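## Task

Pull the black key fob out of the little wooden box's drawer and set it directly on the table surface, touching nothing but the table; then push the drawer closed. The box must stay roughly in its original spot and orientation, and the drawer's other item must remain inside it.

## Robot and tools

Robot: two arms, left_arm and right_arm, each with a parallel gripper. Each base sits on a tilted plate fixed to one shared metal frame behind them; a plate and its half of the frame count as part of that arm for the too-close check. Calibrated bases: left_arm (+0.048, +0.320, +0.317) m, quat_wxyz (+0.957, -0.123, +0.264, +0.004); right_arm (+0.034, -0.209, +0.317) m, quat_wxyz (+0.957, +0.118, +0.266, +0.011).

Frame: one scene frame for all numbers. Origin at table-top height, halfway between the nominal bases; +x points out over the table, +z up, left_arm is on the +y side (arm names do not match image left/right). A gripper's fingers point along its own +z; they open and close along its y. end_effector_position is the point between the pads, just under 1 cm behind the tips. Reported positions and orientations may be off by a few centimetres, more at long reach; weight and friction can leave a gripper low, short or tilted, and small moves may not happen or go sideways. Check pose after each move and correct tilt.

Row layout (used by both motion tools): 16 plain numbers in one flat list covering both arms, even if one arm stays put: left_arm x, y, z, qw, qx, qy, qz, opening, then right_arm the same 8. x, y, z are an absolute target in metres for end_effector_position; qw..qz an absolute target orientation (w first), both in the scene frame. Opening runs -1 (closed, 0 mm) to +1 (open, about 87 mm); 0.5 is about 69 mm, 0 about 43 mm, -0.5 about 18 mm. To hold an arm still, resend its last reported pose before it stopped plus the wanted opening, and always resend the same quaternion rather than the drifted reading.

execute_actions: argument actions, a list with at most one entry. Empty list [] = look (returns state, with pictures). {"rows": [...], "steps": n} = drive: 1 to 15 rows, n at most 15 (default 15, minimum 5), each step 1/30 s, last row repeated if rows run out. A row whose target lies more than 0.6 m from that arm's last reported position along any gripper axis is refused and nothing is sent. Each step the controller clips the command to within 100 mm and 20 degrees of the measured pose, so far targets need further calls. {"steps": n} alone = wait up to 300 steps counted from the previous result, reply time included. Optional cameras: list of names, ["all"], or []; pictures otherwise come only with an empty actions list. Results are taken 5 steps before the action ends; those steps run afterwards.

move: target is one row or a list of up to 15 rows (absolute poses, no 0.6 m rule). Grippers travel straight lines, all finishing together, at least 0.5 s, cut off after 10 s. speed: m/s per arm path, 0.002 to 0.5, default 0.25 (turning up to twice that in rad/s); one value or one per target. blend: corner rounding radius in metres for lists, default 0. blocking=false returns about 0.5 s after start. cameras: defaults to all. The first row's openings are sent at the start; later rows' openings are applied after all arms stop at that row. Paths do not avoid objects or the other arm; faster moves lag, stray and hit harder, and a target beyond a contact presses harder. Avoid paths passing near an arm's own base (it can flip the shoulder). The result adds a move: line: done (within 10 mm and 2 degrees), off_target, moving, held, fault, plus limits=paced (clipped) or limits=held (steps withheld by a check). done does not tell you about contact.

wait: seconds 0 to 10; lets a running move continue, returns early when it ends. stop: brakes the running move (fingers continue). zoom_image: camera one of cam_high, cam_low, cam_left_wrist, cam_right_wrist; region [x0, y0, x1, y1] in pixels, top-left origin, at most 504 by 504. finished_scene: scene 1 or 2; ends the scene permanently and reports the next task.

Results: each arm's end_effector_position, end_effector_quat_wxyz, Hand target (current pose being driven to), Joint positions (last number is the gripper, 0 closed to 1 open), joint velocities ("within noise" when still), joint torques (offset, noisy; joints 1 to 3 wrap at ±28 N m), and grip_measured on the opening scale. To grasp, command roughly 0.04 below grip_measured at first contact for full force (about 20 N per pad); less for a lighter hold. Readings can be off about 1 mm. Joint ranges (rad): waist -2.618 to 3.054, shoulder 0 to 3.142, elbow 0 to 3.142 (straight 2.901), wrist pitch -1.571 to 1.571, wrist yaw -1.571 to 1.571, wrist roll -2.094 to 2.094.

Cameras: cam_high, cam_low, cam_left_wrist, cam_right_wrist, each 672x504; calibration comes with the session, wrist views may lag during motion.

Avoid: dropping things or releasing moving parts, slamming, hard hits or presses, arm-to-arm contact (grippers and wrist cameras are not guarded), anything ending up off the table, and motor overheating from long loads, stretched arms or pushing at unreachable poses (MOTOR HOT at 75 °C, fold-away fault at 90 °C, collapse at 100 °C). Occasional tugs on held parts or nudges to loose objects may occur.

Each tool is called after "Call:" by a JSON object that holds its "op" and its "data".

## Session

Call:
{"op": "execute_actions", "data": {"actions": [], "cameras": ["all"]}}

Scene clock: 0.00 s of 6000.00 s.
left_arm: end_effector_position=(+0.0998, +0.1270, +0.2928) grip_measured=+1.000 end_effector_quat_wxyz=(-0.035, +0.687, +0.534, -0.491) | right_arm: end_effector_position=(+0.4542, -0.2631, +0.1802) grip_measured=+1.000 end_effector_quat_wxyz=(+0.210, +0.029, +0.971, -0.113)
Joint positions: left_arm=[-0.98 1.552 0.577 -0.527 0.448 0.878 1] | right_arm=[0.037 1.58 0.906 0.109 0.457 -0.116 1]
Joint velocities: within noise
Joint torques (N m): no reading
Motor temperatures (°C): left_arm=[26 35 37 31 25 28 24] | right_arm=[25 31 31 31 29 29 29]
Heat: left arm: 37 °C; right arm: 31 °C.
Hand target: left_arm +0.1015, +0.1262, +0.2930; -0.032, +0.687, +0.535, -0.491 | right_arm +0.4606, -0.2645, +0.1858; +0.220, +0.033, +0.968, -0.113

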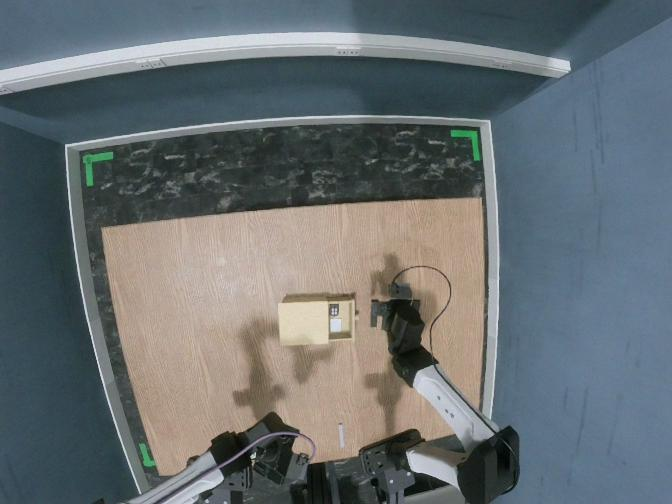

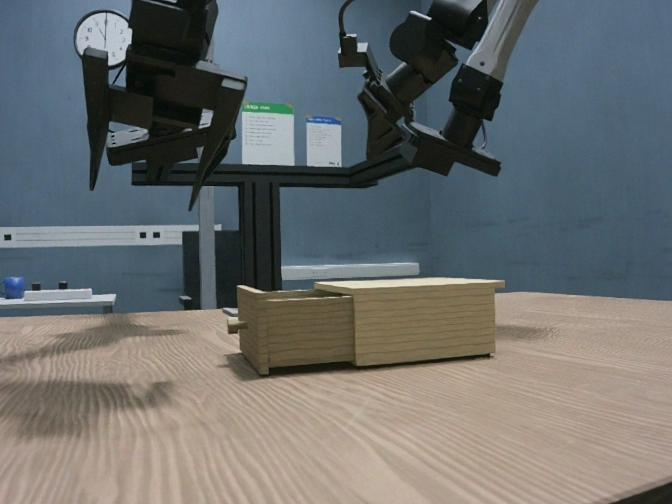

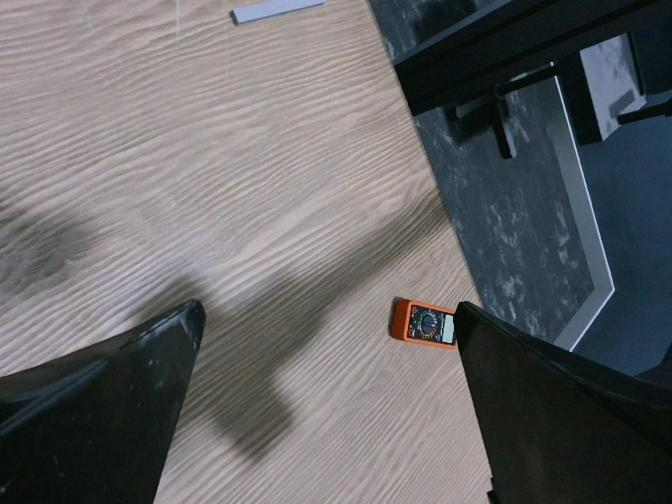

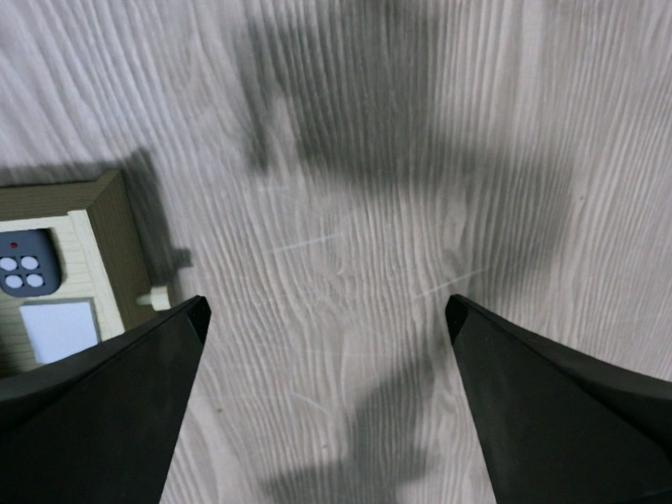

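Call:
{"op": "zoom_image", "data": {"camera": "cam_high", "region": [270, 280, 380, 360]}}

Call:
{"op": "zoom_image", "data": {"camera": "cam_right_wrist", "region": [0, 150, 240, 390]}}

Scaled by 4.582 from the camera's 672x504 image, which has a finer 960x720 frame.

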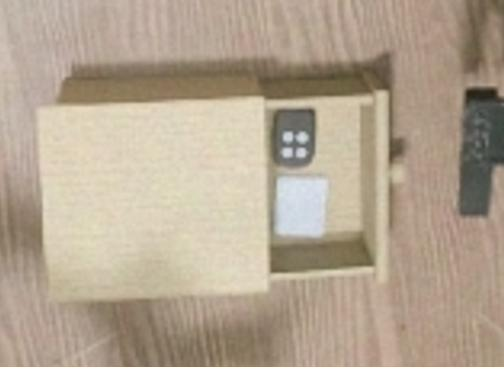

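Scaled by 2.100 from the camera's 672x504 image, which has a finer 960x720 frame.

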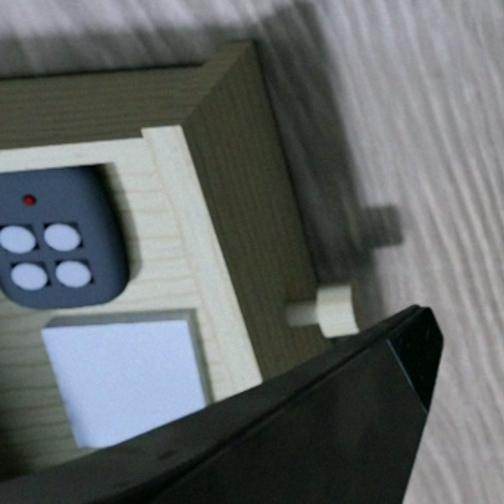

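Call:
{"op": "move", "data": {"target": [0.0998,0.1270,0.2928,-0.035,0.687,0.534,-0.491,1,0.433,-0.128,0.12,0,0,0.9903,0.1392,0.0], "speed": 0.2}}

Scene clock: 6.40 s of 6000.00 s.
left_arm: end_effector_position=(+0.0998, +0.1270, +0.2928) grip_measured=+1.000 end_effector_quat_wxyz=(-0.035, +0.687, +0.534, -0.491) | right_arm: end_effector_position=(+0.4338, -0.1366, +0.1219) grip_measured=+0.000 end_effector_quat_wxyz=(+0.007, +0.002, +0.991, +0.130)
Joint positions: left_arm=[-0.98 1.552 0.577 -0.527 0.448 0.878 1] | right_arm=[0.1 1.965 1.334 -0.388 0.025 0.045 0.5]
Joint velocities: within noise
Joint torques (N m): left_arm=[-3.22 -4.07 3.79 0.43 0.53 0.2] | right_arm=[4.75 -7.57 6.56 0.14 -0.24 -0.04]
Motor temperatures (°C): left_arm=[26 36 38 31 25 28 24] | right_arm=[25 32 32 31 29 29 29]
Heat: left arm: 38 °C; right arm: 32 °C.
Hand target: left_arm +0.0999, +0.1270, +0.2928; -0.035, +0.687, +0.534, -0.491 | right_arm +0.4327, -0.1280, +0.1201; +0.000, +0.000, +0.990, +0.139
Off the commanded pose: left_arm 0.000 m, 0 deg | right_arm 0.009 m, 1 deg.
Kept back: nothing.
move: done
camera_calibration:
cam_right_wrist: T_world_to_cam=[[0.0193482, -0.965487, -0.25973, -0.110392], [-0.649807, -0.209574, 0.730637, 0.183871], [-0.759853, 0.154638, -0.631435, 0.564154], [0, 0, 0, 1]] pos_world=[0.550291, -0.155287, 0.193211]

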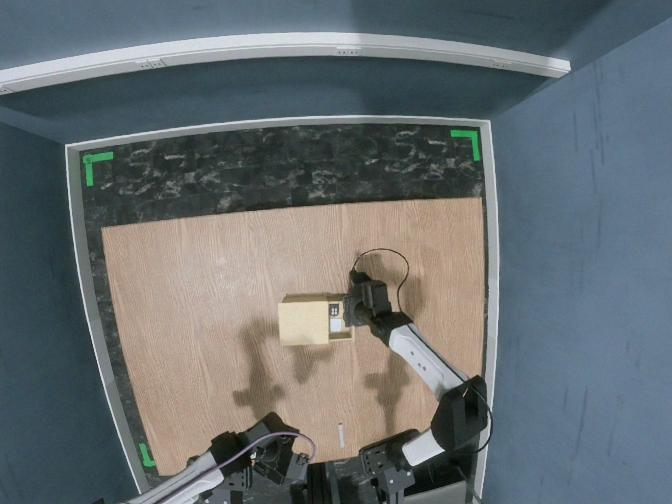

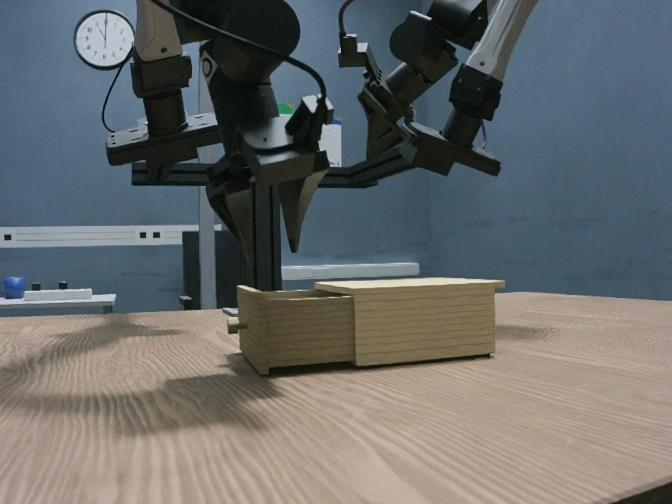

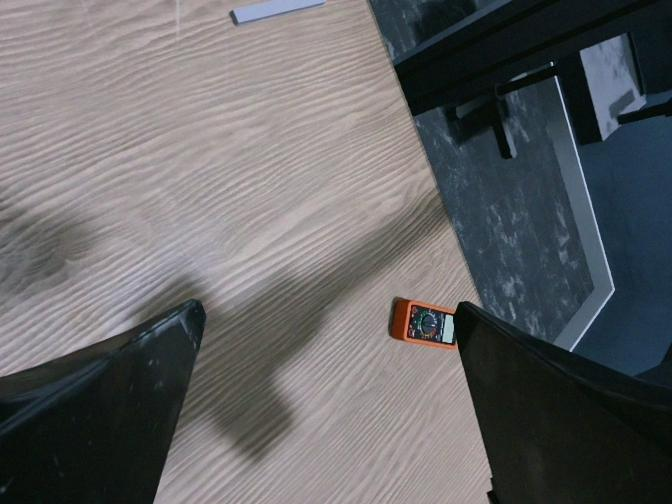

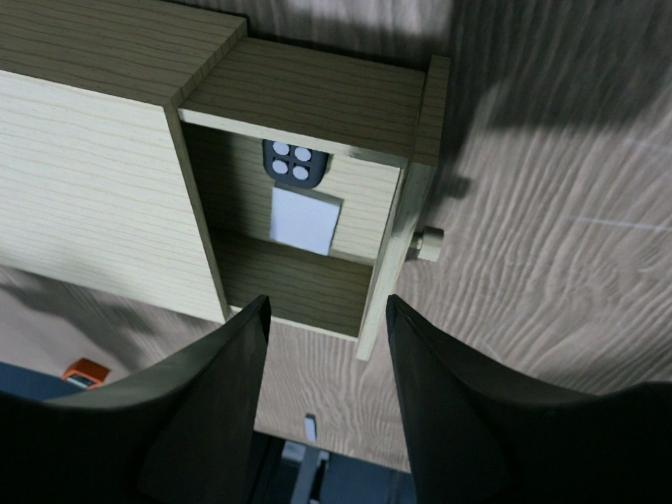

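Call:
{"op": "zoom_image", "data": {"camera": "cam_high", "region": [310, 270, 390, 350]}}

Call:
{"op": "zoom_image", "data": {"camera": "cam_right_wrist", "region": [150, 50, 470, 370]}}

Scaled by 6.300 from the camera's 672x504 image, which has a finer 960x720 frame.

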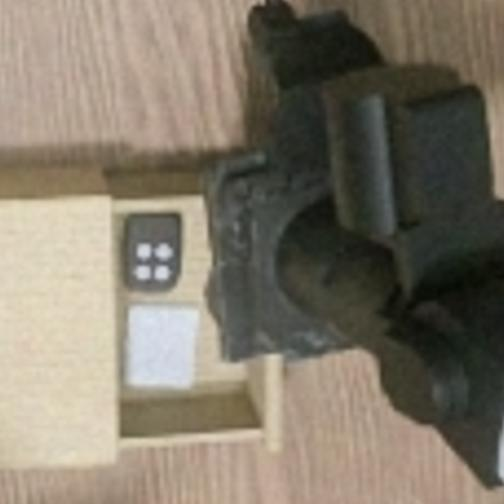

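Scaled by 1.575 from the camera's 672x504 image, which has a finer 960x720 frame.

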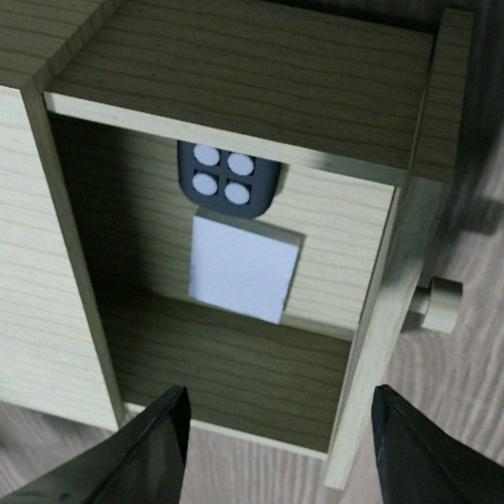

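Call:
{"op": "move", "data": {"target": [0.0998,0.1270,0.2928,-0.035,0.687,0.534,-0.491,1,0.425,-0.104,0.085,0.0036,0.026,0.99,0.139,0.0], "speed": 0.15, "cameras": ["cam_low","cam_right_wrist"]}}

Call:
{"op": "zoom_image", "data": {"camera": "cam_right_wrist", "region": [150, 50, 470, 370]}}

Call:
{"op": "zoom_image", "data": {"camera": "cam_low", "region": [200, 180, 400, 380]}}

Scene clock: 9.07 s of 6000.00 s.
left_arm: end_effector_position=(+0.0998, +0.1270, +0.2928) grip_measured=+1.000 end_effector_quat_wxyz=(-0.035, +0.687, +0.534, -0.491) | right_arm: end_effector_position=(+0.4258, -0.1102, +0.0897) grip_measured=+0.000 end_effector_quat_wxyz=(+0.003, +0.026, +0.990, +0.139)
Joint positions: left_arm=[-0.98 1.552 0.577 -0.527 0.448 0.878 1] | right_arm=[0.128 2.072 1.334 -0.283 0.023 0.118 0.5]
Joint velocities: within noise
Joint torques (N m): left_arm=[-3.19 -4.05 3.88 0.42 0.53 0.19] | right_arm=[5.14 -7.69 4.26 0.38 -0.11 -0.04]
Motor temperatures (°C): left_arm=[26 36 38 31 25 28 24] | right_arm=[26 33 32 31 29 29 29]
Heat: left arm: 38 °C; right arm: 33 °C.
Hand target: left_arm +0.0999, +0.1270, +0.2928; -0.035, +0.687, +0.534, -0.491 | right_arm +0.4248, -0.1041, +0.0852; +0.004, +0.026, +0.990, +0.139
Off the commanded pose: left_arm 0.000 m, 0 deg | right_arm 0.008 m, 0 deg.
Kept back: nothing.
move: done
camera_calibration:
cam_right_wrist: T_world_to_cam=[[-0.0299299, -0.960506, -0.276645, -0.0701112], [-0.647969, -0.192093, 0.737046, 0.208349], [-0.761079, 0.201317, -0.616628, 0.538044], [0, 0, 0, 1]] pos_world=[0.542399, -0.135637, 0.158815]
Images, in order (width x height): cam_low 672x504, cam_right_wrist 672x504.

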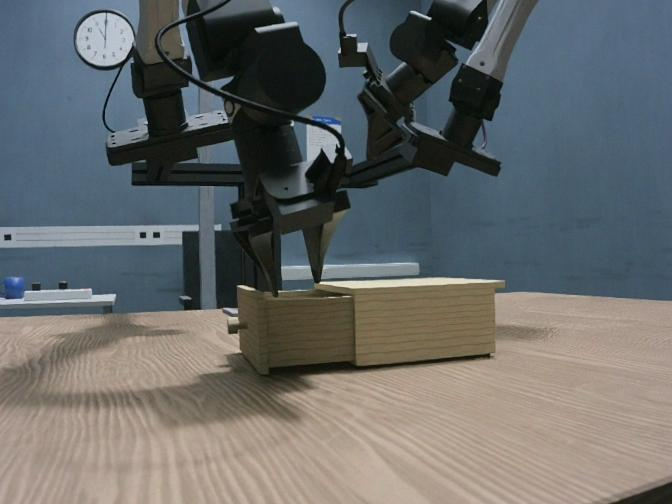

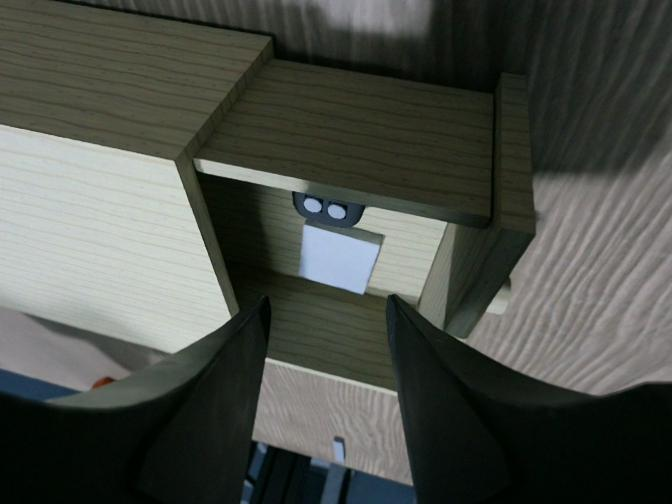

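Scaled by 1.575 from the camera's 672x504 image, which has a finer 960x720 frame.

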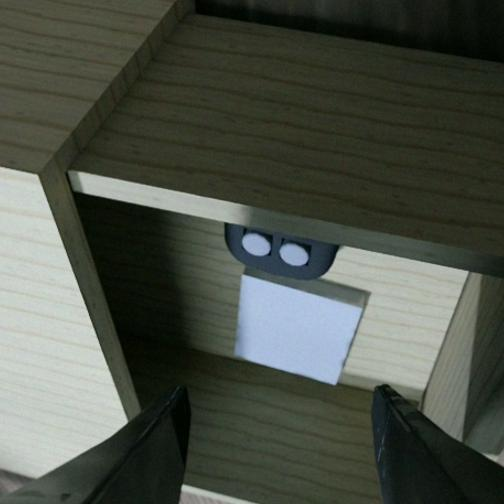

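Scaled by 2.520 from the camera's 672x504 image, which has a finer 960x720 frame.

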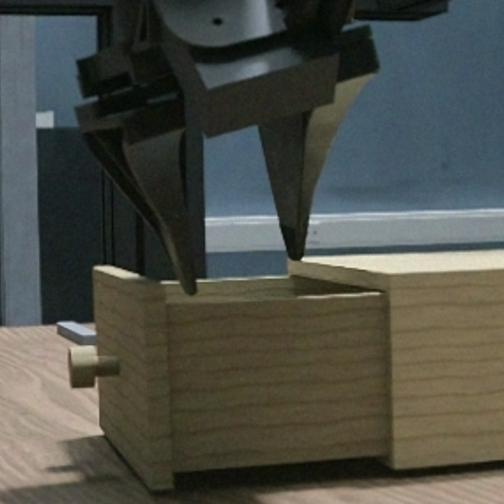

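Call:
{"op": "move", "data": {"target": [0.0998,0.1270,0.2928,-0.035,0.687,0.534,-0.491,1,0.4215,-0.0875,0.0475,0.0032,0.026,0.9922,0.1218,0.0], "speed": 0.08, "cameras": ["cam_low","cam_right_wrist"]}}

Call:
{"op": "zoom_image", "data": {"camera": "cam_right_wrist", "region": [150, 50, 470, 370]}}

Call:
{"op": "zoom_image", "data": {"camera": "cam_low", "region": [200, 180, 400, 380]}}

Scene clock: 12.23 s of 6000.00 s.
left_arm: end_effector_position=(+0.0998, +0.1270, +0.2928) grip_measured=+1.000 end_effector_quat_wxyz=(-0.035, +0.687, +0.534, -0.491) | right_arm: end_effector_position=(+0.4182, -0.0939, +0.0519) grip_measured=+0.000 end_effector_quat_wxyz=(-0.002, +0.026, +0.992, +0.123)
Joint positions: left_arm=[-0.98 1.552 0.577 -0.527 0.448 0.878 1] | right_arm=[0.152 2.205 1.379 -0.211 0.065 0.141 0.5]
Joint velocities: within noise
Joint torques (N m): left_arm=[-3.23 -4.08 3.78 0.44 0.53 0.18] | right_arm=[5.63 -7.66 5.15 0.4 -0.05 -0.1]
Motor temperatures (°C): left_arm=[26 36 38 31 25 28 24] | right_arm=[26 33 32 31 28 29 29]
Heat: left arm: 38 °C; right arm: 33 °C.
Hand target: left_arm +0.0999, +0.1270, +0.2928; -0.035, +0.687, +0.534, -0.491 | right_arm +0.4214, -0.0875, +0.0478; +0.003, +0.026, +0.992, +0.122
Off the commanded pose: left_arm 0.000 m, 0 deg | right_arm 0.008 m, 1 deg.
Kept back: nothing.
move: done
camera_calibration:
cam_right_wrist: T_world_to_cam=[[-0.0314583, -0.968738, -0.246082, -0.0668473], [-0.639106, -0.169799, 0.750141, 0.232086], [-0.768475, 0.180871, -0.613785, 0.506635], [0, 0, 0, 1]] pos_world=[0.535561, -0.116985, 0.120418]
Images, in order (width x height): cam_low 672x504, cam_right_wrist 672x504.

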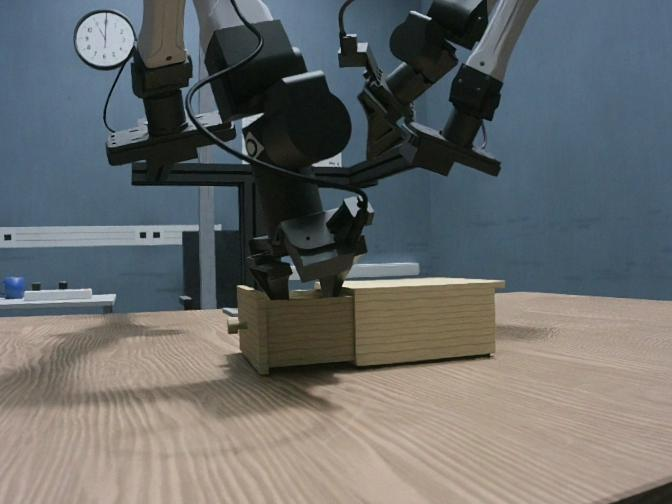

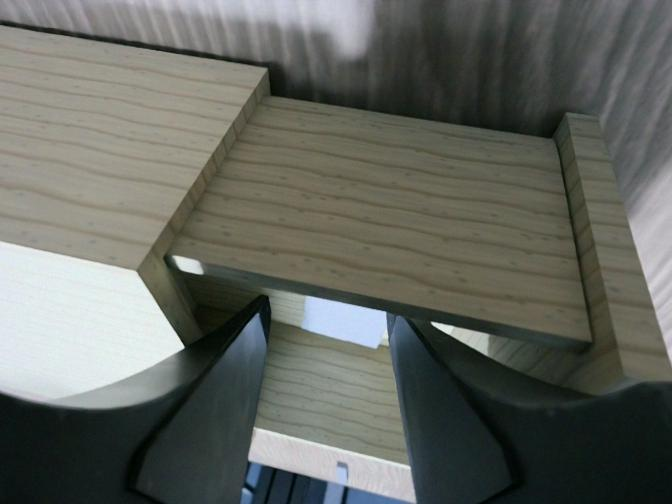

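Scaled by 1.575 from the camera's 672x504 image, which has a finer 960x720 frame.

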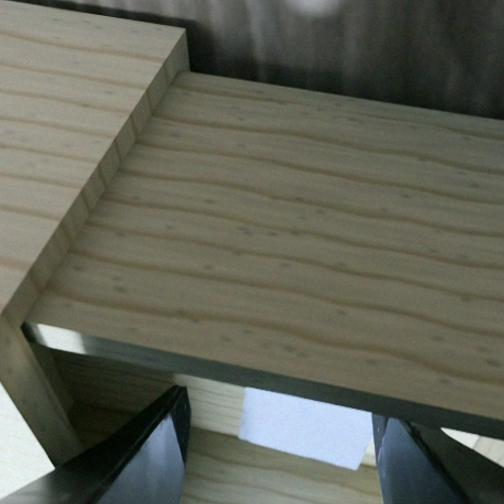

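Scaled by 2.520 from the camera's 672x504 image, which has a finer 960x720 frame.

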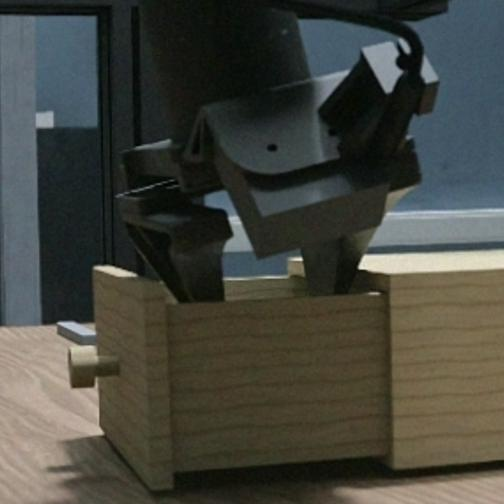

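Call:
{"op": "move", "data": {"target": [0.0998,0.1270,0.2928,-0.035,0.687,0.534,-0.491,1,0.428,-0.0835,0.032,0.0032,0.026,0.9922,0.1218,0.0], "speed": 0.05, "cameras": ["cam_high","cam_low","cam_right_wrist"]}}

Call:
{"op": "zoom_image", "data": {"camera": "cam_right_wrist", "region": [150, 150, 470, 470]}}

Call:
{"op": "zoom_image", "data": {"camera": "cam_high", "region": [300, 270, 380, 350]}}

Scene clock: 13.50 s of 6000.00 s.
left_arm: end_effector_position=(+0.0998, +0.1270, +0.2928) grip_measured=+1.000 end_effector_quat_wxyz=(-0.035, +0.687, +0.534, -0.491) | right_arm: end_effector_position=(+0.4216, -0.0951, +0.0419) grip_measured=+0.000 end_effector_quat_wxyz=(-0.009, +0.026, +0.994, +0.109)
Joint positions: left_arm=[-0.98 1.552 0.577 -0.527 0.448 0.878 1] | right_arm=[0.152 2.251 1.437 -0.238 0.092 0.144 0.5]
Joint velocities: within noise
Joint torques (N m): left_arm=[-3.17 -4.07 3.82 0.45 0.55 0.18] | right_arm=[5.34 -6.48 5.83 0.59 -0.3 -0.14]
Motor temperatures (°C): left_arm=[26 36 38 31 25 28 24] | right_arm=[26 33 32 31 28 29 29]
Heat: left arm: 38 °C; right arm: 33 °C.
Hand target: left_arm +0.0999, +0.1270, +0.2928; -0.035, +0.687, +0.534, -0.491 | right_arm +0.4274, -0.0837, +0.0329; +0.003, +0.026, +0.992, +0.122
Off the commanded pose: left_arm 0.000 m, 0 deg | right_arm 0.016 m, 2 deg.
Kept back: nothing.
move: off_target (right_arm)
camera_calibration:
cam_right_wrist: T_world_to_cam=[[-0.0335072, -0.975204, -0.218758, -0.0712232], [-0.628583, -0.149608, 0.763218, 0.238559], [-0.777021, 0.163081, -0.607983, 0.505041], [0, 0, 0, 1]] pos_world=[0.539995, -0.116129, 0.109404]
Images, in order (width x height): cam_high 672x504, cam_low 672x504, cam_right_wrist 672x504.

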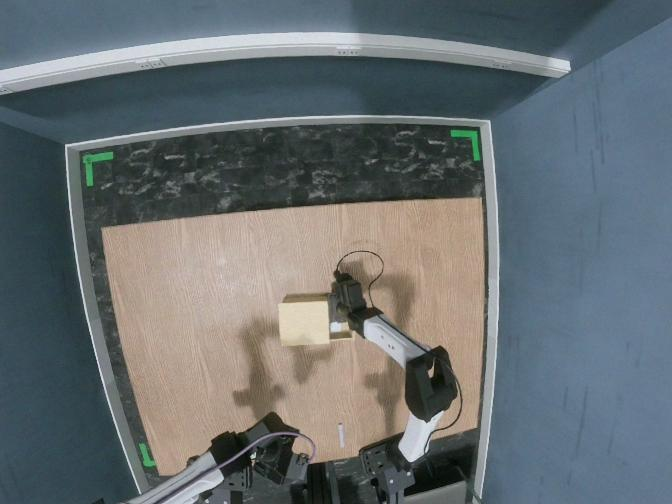

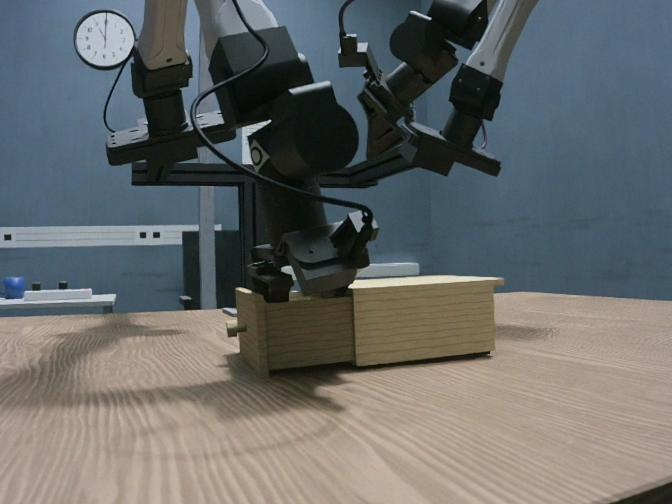

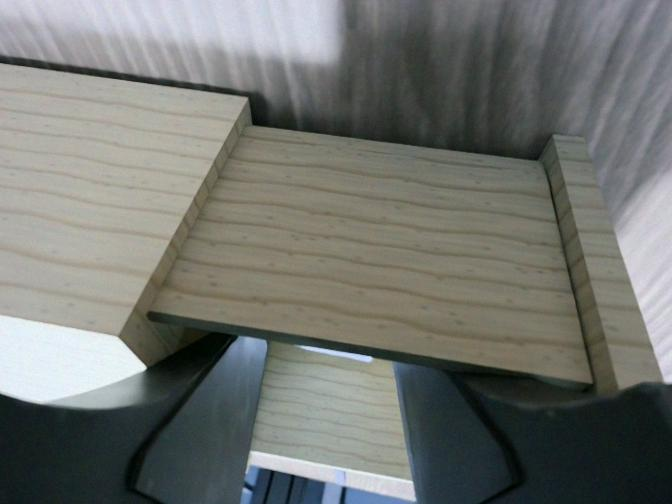

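Scaled by 1.575 from the camera's 672x504 image, which has a finer 960x720 frame.

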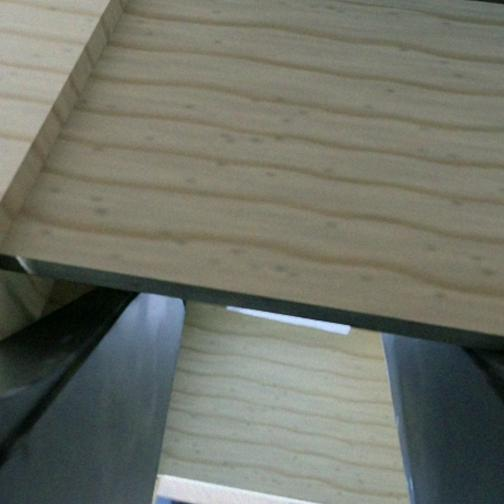

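Scaled by 6.300 from the camera's 672x504 image, which has a finer 960x720 frame.

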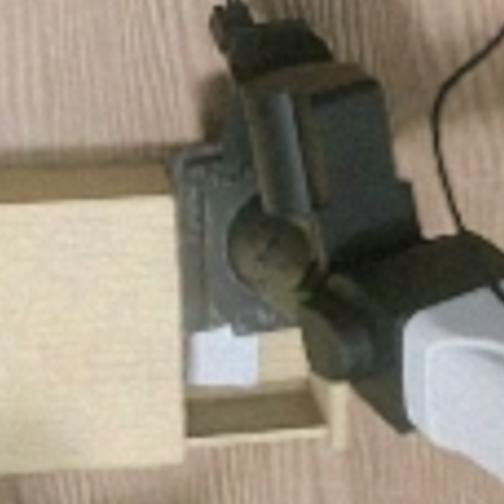

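Call:
{"op": "move", "data": {"target": [[0.0998,0.1270,0.2928,-0.035,0.687,0.534,-0.491,1,0.4216,-0.103,0.085,-0.009,0.026,0.994,0.109,0.0],[0.0998,0.1270,0.2928,-0.035,0.687,0.534,-0.491,1,0.398,-0.103,0.092,0.2175,0.0627,0.9602,0.1638,0.0]], "speed": [0.1,0.15], "blend": [0.01,0], "cameras": ["cam_high","cam_low","cam_right_wrist"]}}

Call:
{"op": "zoom_image", "data": {"camera": "cam_right_wrist", "region": [150, 50, 470, 370]}}

Call:
{"op": "zoom_image", "data": {"camera": "cam_low", "region": [200, 180, 400, 380]}}

Call:
{"op": "zoom_image", "data": {"camera": "cam_high", "region": [270, 280, 380, 360]}}

Scene clock: 18.97 s of 6000.00 s.
left_arm: end_effector_position=(+0.0998, +0.1270, +0.2928) grip_measured=+1.000 end_effector_quat_wxyz=(-0.035, +0.687, +0.534, -0.491) | right_arm: end_effector_position=(+0.3864, -0.1012, +0.0838) grip_measured=+0.000 end_effector_quat_wxyz=(+0.198, +0.063, +0.965, +0.159)
Joint positions: left_arm=[-0.98 1.552 0.577 -0.527 0.448 0.878 1] | right_arm=[0.152 1.972 0.713 0.64 0.035 0.147 0.5]
Joint velocities: within noise
Joint torques (N m): left_arm=[-3.25 -4.11 3.79 0.42 0.55 0.18] | right_arm=[3.14 -9.09 1.35 1.11 -0.27 -0.28]
Motor temperatures (°C): left_arm=[26 37 38 31 25 28 24] | right_arm=[26 34 32 31 28 29 29]
Heat: left arm: 38 °C; right arm: 34 °C.
Hand target: left_arm +0.0999, +0.1270, +0.2928; -0.035, +0.687, +0.534, -0.491 | right_arm +0.3980, -0.1029, +0.0920; +0.218, +0.063, +0.960, +0.164
Off the commanded pose: left_arm 0.000 m, 0 deg | right_arm 0.014 m, 2 deg.
Kept back: nothing.
move: off_target (right_arm)
camera_calibration:
cam_right_wrist: T_world_to_cam=[[-0.0397824, -0.944473, -0.326172, -0.0546572], [-0.893159, -0.112737, 0.435382, 0.31687], [-0.447978, 0.308644, -0.83908, 0.411133], [0, 0, 0, 1]] pos_world=[0.46502, -0.142793, 0.189186]
Images, in order (width x height): cam_high 672x504, cam_low 672x504, cam_right_wrist 672x504.

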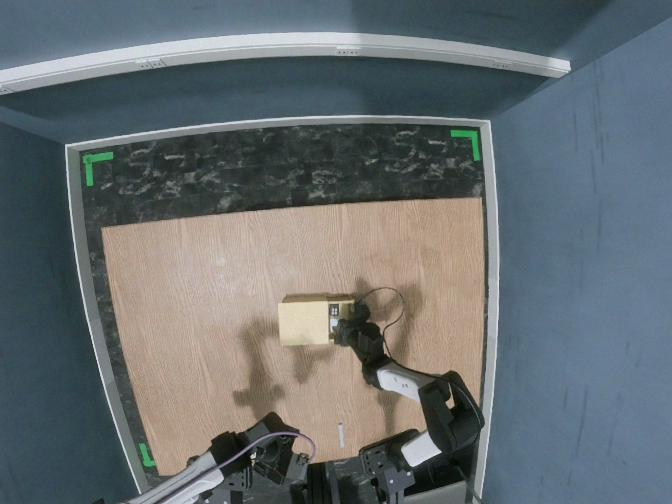

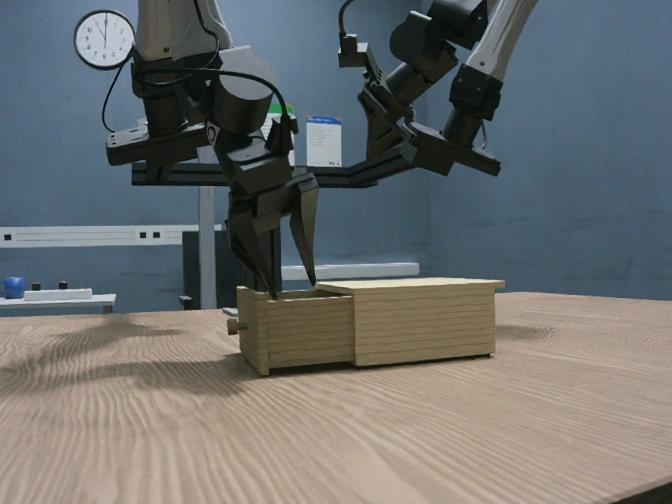

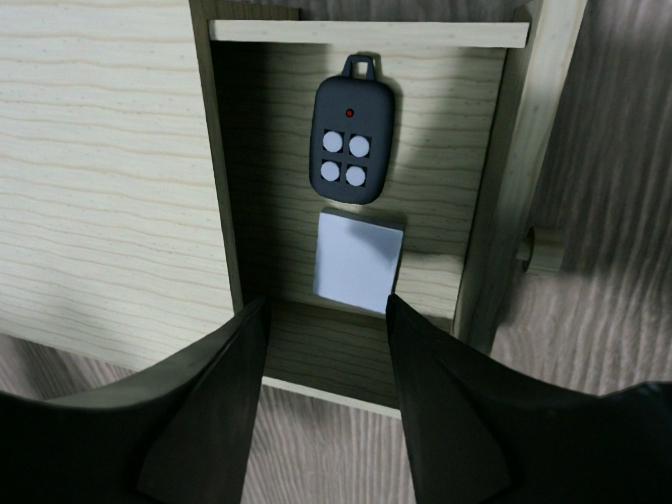

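Scaled by 1.575 from the camera's 672x504 image, which has a finer 960x720 frame.

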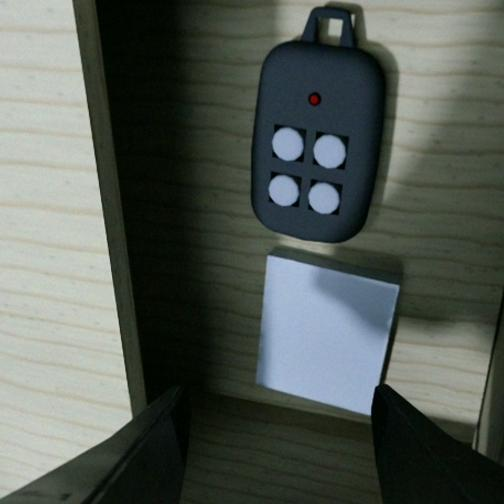

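Scaled by 2.520 from the camera's 672x504 image, which has a finer 960x720 frame.

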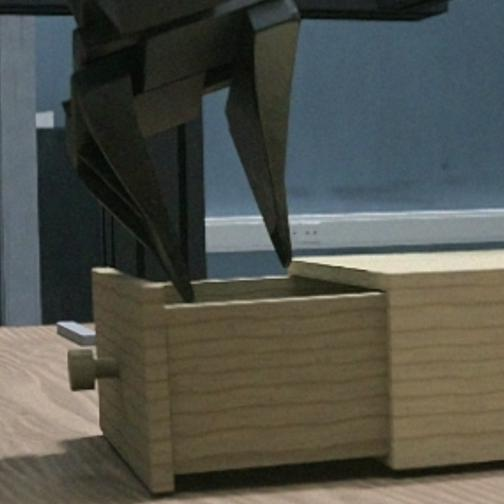

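Scaled by 4.582 from the camera's 672x504 image, which has a finer 960x720 frame.

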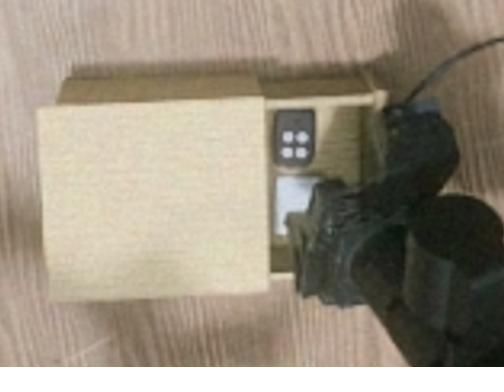

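Call:
{"op": "move", "data": {"target": [[0.0998,0.1270,0.2928,-0.035,0.687,0.534,-0.491,1,0.407,-0.101,0.088,0.2202,0.0734,0.9685,0.0907,-0.02],[0.0998,0.1270,0.2928,-0.035,0.687,0.534,-0.491,1,0.428,-0.0935,0.052,0.2202,0.0734,0.9685,0.0907,-0.02]], "speed": [0.1,0.08], "cameras": ["cam_low","cam_right_wrist"]}}

Call:
{"op": "zoom_image", "data": {"camera": "cam_right_wrist", "region": [150, 50, 470, 370]}}

Call:
{"op": "zoom_image", "data": {"camera": "cam_low", "region": [200, 180, 400, 380]}}

Scene clock: 21.97 s of 6000.00 s.
left_arm: end_effector_position=(+0.0998, +0.1270, +0.2928) grip_measured=+1.000 end_effector_quat_wxyz=(-0.035, +0.687, +0.534, -0.491) | right_arm: end_effector_position=(+0.4290, -0.0915, +0.0585) grip_measured=-0.020 end_effector_quat_wxyz=(+0.225, +0.072, +0.967, +0.094)
Joint positions: left_arm=[-0.98 1.552 0.577 -0.527 0.448 0.878 1] | right_arm=[0.213 2.117 0.91 0.625 0.221 0.158 0.49]
Joint velocities: within noise
Joint torques (N m): left_arm=[-3.23 -4.05 3.82 0.44 0.55 0.18] | right_arm=[3.28 -6.17 3.54 0.95 -0.09 -0.16]
Motor temperatures (°C): left_arm=[26 37 38 31 25 28 24] | right_arm=[26 34 32 31 28 29 29]
Heat: left arm: 38 °C; right arm: 34 °C.
Hand target: left_arm +0.0999, +0.1270, +0.2928; -0.035, +0.687, +0.534, -0.491 | right_arm +0.4280, -0.0935, +0.0522; +0.220, +0.073, +0.968, +0.091
Off the commanded pose: left_arm 0.000 m, 0 deg | right_arm 0.007 m, 1 deg.
Kept back: nothing.
move: done
camera_calibration:
cam_right_wrist: T_world_to_cam=[[-0.0780867, -0.975326, -0.206496, -0.0454349], [-0.913453, -0.0129813, 0.406736, 0.386566], [-0.399381, 0.220386, -0.889902, 0.379975], [0, 0, 0, 1]] pos_world=[0.501317, -0.123037, 0.171528]
Images, in order (width x height): cam_low 672x504, cam_right_wrist 672x504.

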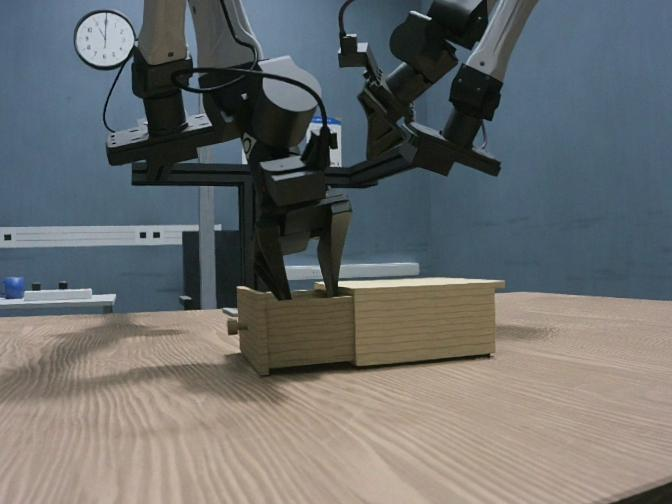

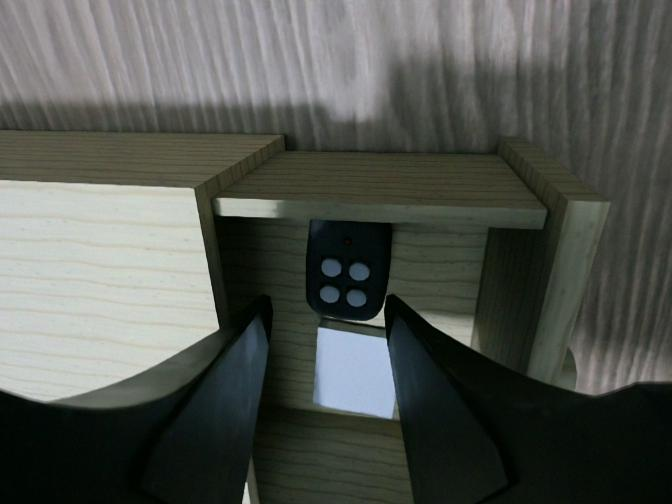

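Scaled by 1.575 from the camera's 672x504 image, which has a finer 960x720 frame.

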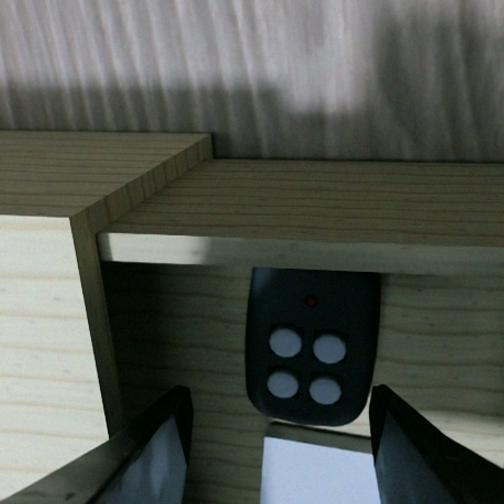

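Scaled by 2.520 from the camera's 672x504 image, which has a finer 960x720 frame.

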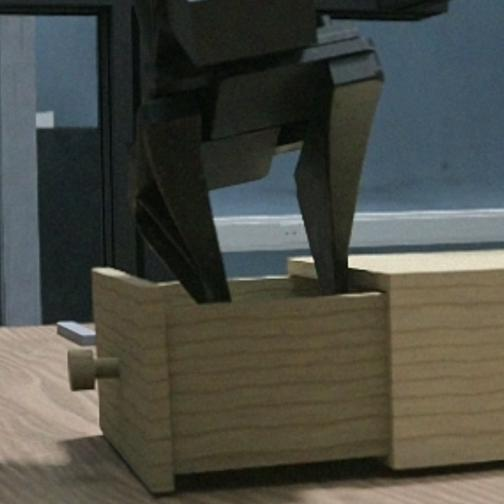

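Call:
{"op": "move", "data": {"target": [0.0998,0.1270,0.2928,-0.035,0.687,0.534,-0.491,1,0.430,-0.0950,0.034,0.2202,0.0734,0.9685,0.0907,-0.02], "speed": 0.06, "cameras": ["cam_low","cam_right_wrist"]}}

Call:
{"op": "zoom_image", "data": {"camera": "cam_right_wrist", "region": [150, 150, 470, 470]}}

Call:
{"op": "zoom_image", "data": {"camera": "cam_low", "region": [200, 180, 400, 380]}}

Scene clock: 23.27 s of 6000.00 s.
left_arm: end_effector_position=(+0.0998, +0.1270, +0.2928) grip_measured=+1.000 end_effector_quat_wxyz=(-0.035, +0.687, +0.534, -0.491) | right_arm: end_effector_position=(+0.4270, -0.0969, +0.0390) grip_measured=-0.020 end_effector_quat_wxyz=(+0.215, +0.075, +0.970, +0.084)
Joint positions: left_arm=[-0.98 1.552 0.577 -0.527 0.448 0.878 1] | right_arm=[0.191 2.182 0.951 0.63 0.221 0.152 0.49]
Joint velocities: within noise
Joint torques (N m): left_arm=[-3.18 -4.08 3.82 0.43 0.54 0.19] | right_arm=[3.59 -6.02 3.34 1.17 -0.26 -0.24]
Motor temperatures (°C): left_arm=[26 37 39 30 25 28 24] | right_arm=[26 34 32 31 28 29 29]
Heat: left arm: 39 °C; right arm: 34 °C.
Hand target: left_arm +0.0999, +0.1270, +0.2928; -0.035, +0.687, +0.534, -0.491 | right_arm +0.4299, -0.0951, +0.0342; +0.220, +0.073, +0.968, +0.091
Off the commanded pose: left_arm 0.000 m, 0 deg | right_arm 0.006 m, 1 deg.
Kept back: nothing.
move: done
camera_calibration:
cam_right_wrist: T_world_to_cam=[[-0.0897073, -0.977934, -0.188672, -0.0508635], [-0.904634, 0.000759214, 0.426189, 0.389387], [-0.416642, 0.208911, -0.884741, 0.369132], [0, 0, 0, 1]] pos_world=[0.501486, -0.127153, 0.151037]
Images, in order (width x height): cam_low 672x504, cam_right_wrist 672x504.

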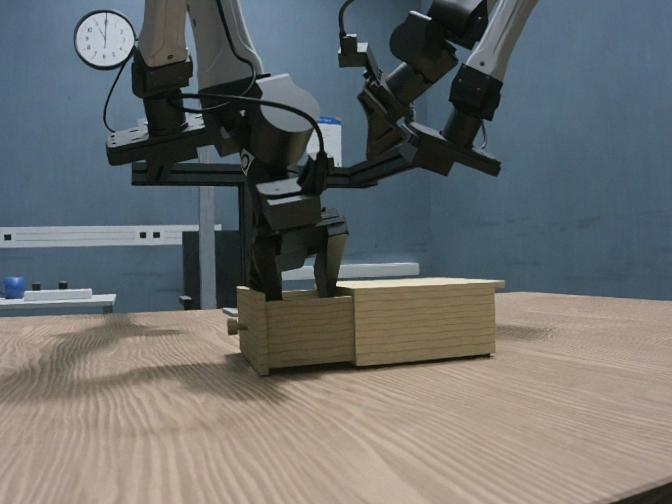

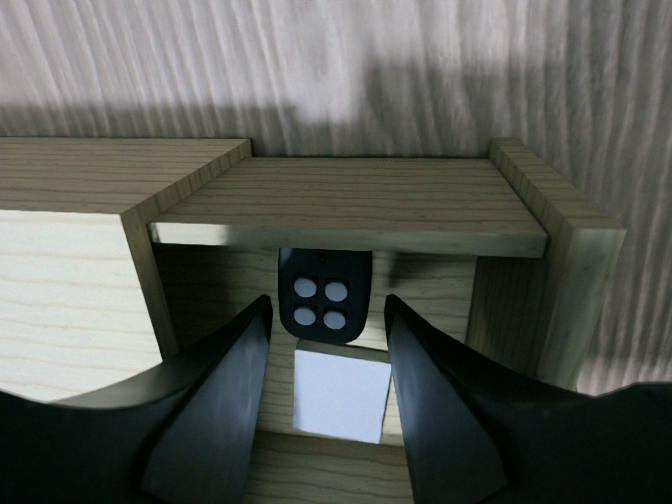

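Scaled by 1.575 from the camera's 672x504 image, which has a finer 960x720 frame.

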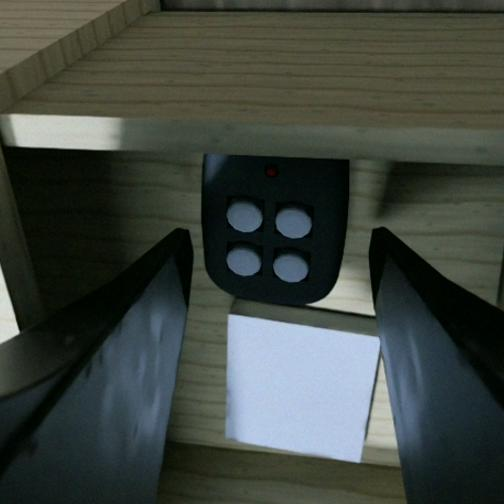

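Scaled by 2.520 from the camera's 672x504 image, which has a finer 960x720 frame.

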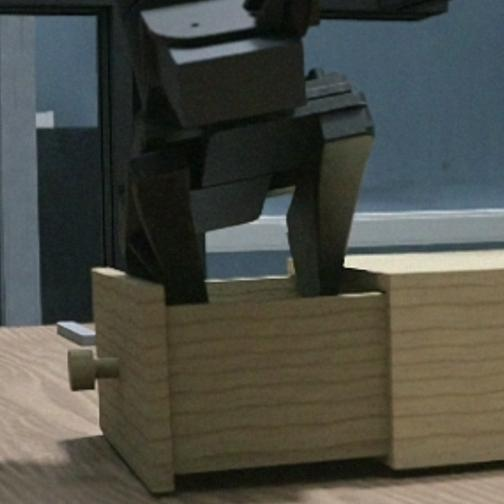

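Call:
{"op": "move", "data": {"target": [[0.0998,0.1270,0.2928,-0.035,0.687,0.534,-0.491,1,0.432,-0.0945,0.0275,0.2202,0.0734,0.9685,0.0907,-0.02],[0.0998,0.1270,0.2928,-0.035,0.687,0.534,-0.491,1,0.432,-0.0945,0.0275,0.2202,0.0734,0.9685,0.0907,-0.36]], "speed": 0.05, "cameras": ["cam_low","cam_right_wrist"]}}

Call:
{"op": "zoom_image", "data": {"camera": "cam_right_wrist", "region": [150, 150, 470, 470]}}

Scene clock: 24.83 s of 6000.00 s.
left_arm: end_effector_position=(+0.0998, +0.1270, +0.2928) grip_measured=+1.000 end_effector_quat_wxyz=(-0.035, +0.687, +0.534, -0.491) | right_arm: end_effector_position=(+0.4314, -0.0982, +0.0378) grip_measured=-0.352 end_effector_quat_wxyz=(+0.221, +0.074, +0.969, +0.081)
Joint positions: left_arm=[-0.98 1.552 0.577 -0.527 0.448 0.878 1] | right_arm=[0.189 2.189 0.962 0.638 0.225 0.145 0.324]
Joint velocities: within noise
Joint torques (N m): left_arm=[-3.22 -4.1 3.81 0.44 0.55 0.18] | right_arm=[3.32 -4.89 4.34 1.13 -0.36 -0.2]
Motor temperatures (°C): left_arm=[27 37 39 30 25 28 24] | right_arm=[26 34 32 31 28 29 29]
Heat: left arm: 39 °C; right arm: 34 °C.
Hand target: left_arm +0.0999, +0.1270, +0.2928; -0.035, +0.687, +0.534, -0.491 | right_arm +0.4315, -0.0947, +0.0280; +0.220, +0.073, +0.969, +0.090
Off the commanded pose: left_arm 0.000 m, 0 deg | right_arm 0.011 m, 1 deg.
Kept back: nothing.
move: off_target (right_arm); target 2's new opening was sent with right_arm's hand 0.011 m and 1 deg from that target
camera_calibration:
cam_right_wrist: T_world_to_cam=[[-0.0888931, -0.979055, -0.183162, -0.0526066], [-0.909102, 0.00461387, 0.416547, 0.396606], [-0.406977, 0.203541, -0.890472, 0.365658], [0, 0, 0, 1]] pos_world=[0.504694, -0.127761, 0.150768]
Images, in order (width x height): cam_low 672x504, cam_right_wrist 672x504.

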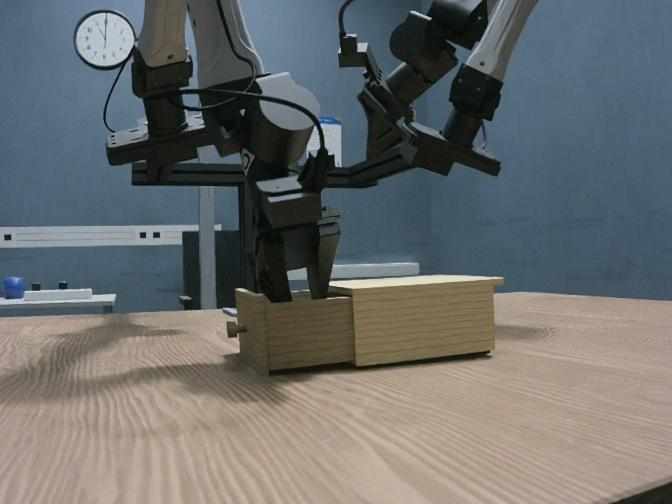

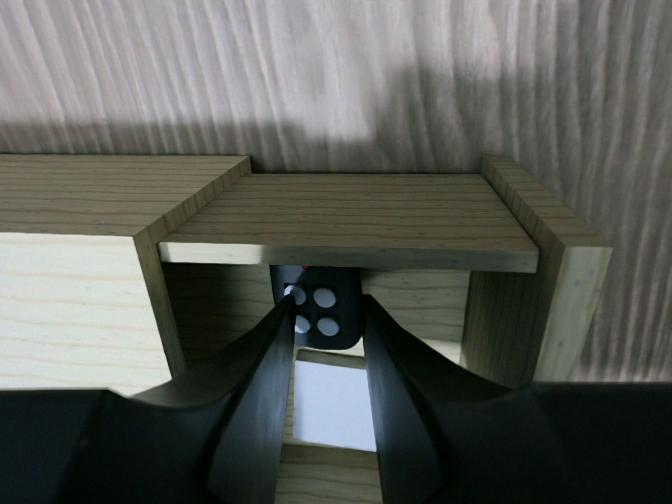

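Scaled by 1.575 from the camera's 672x504 image, which has a finer 960x720 frame.

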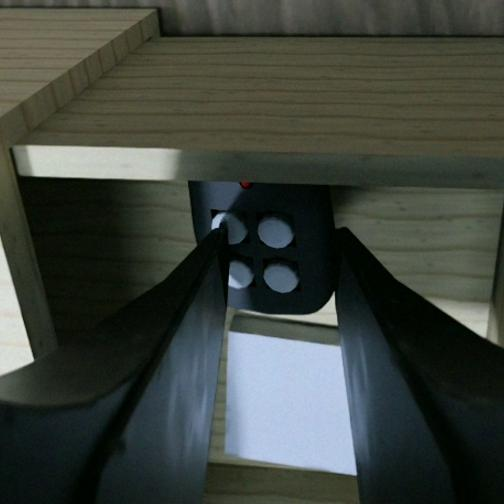

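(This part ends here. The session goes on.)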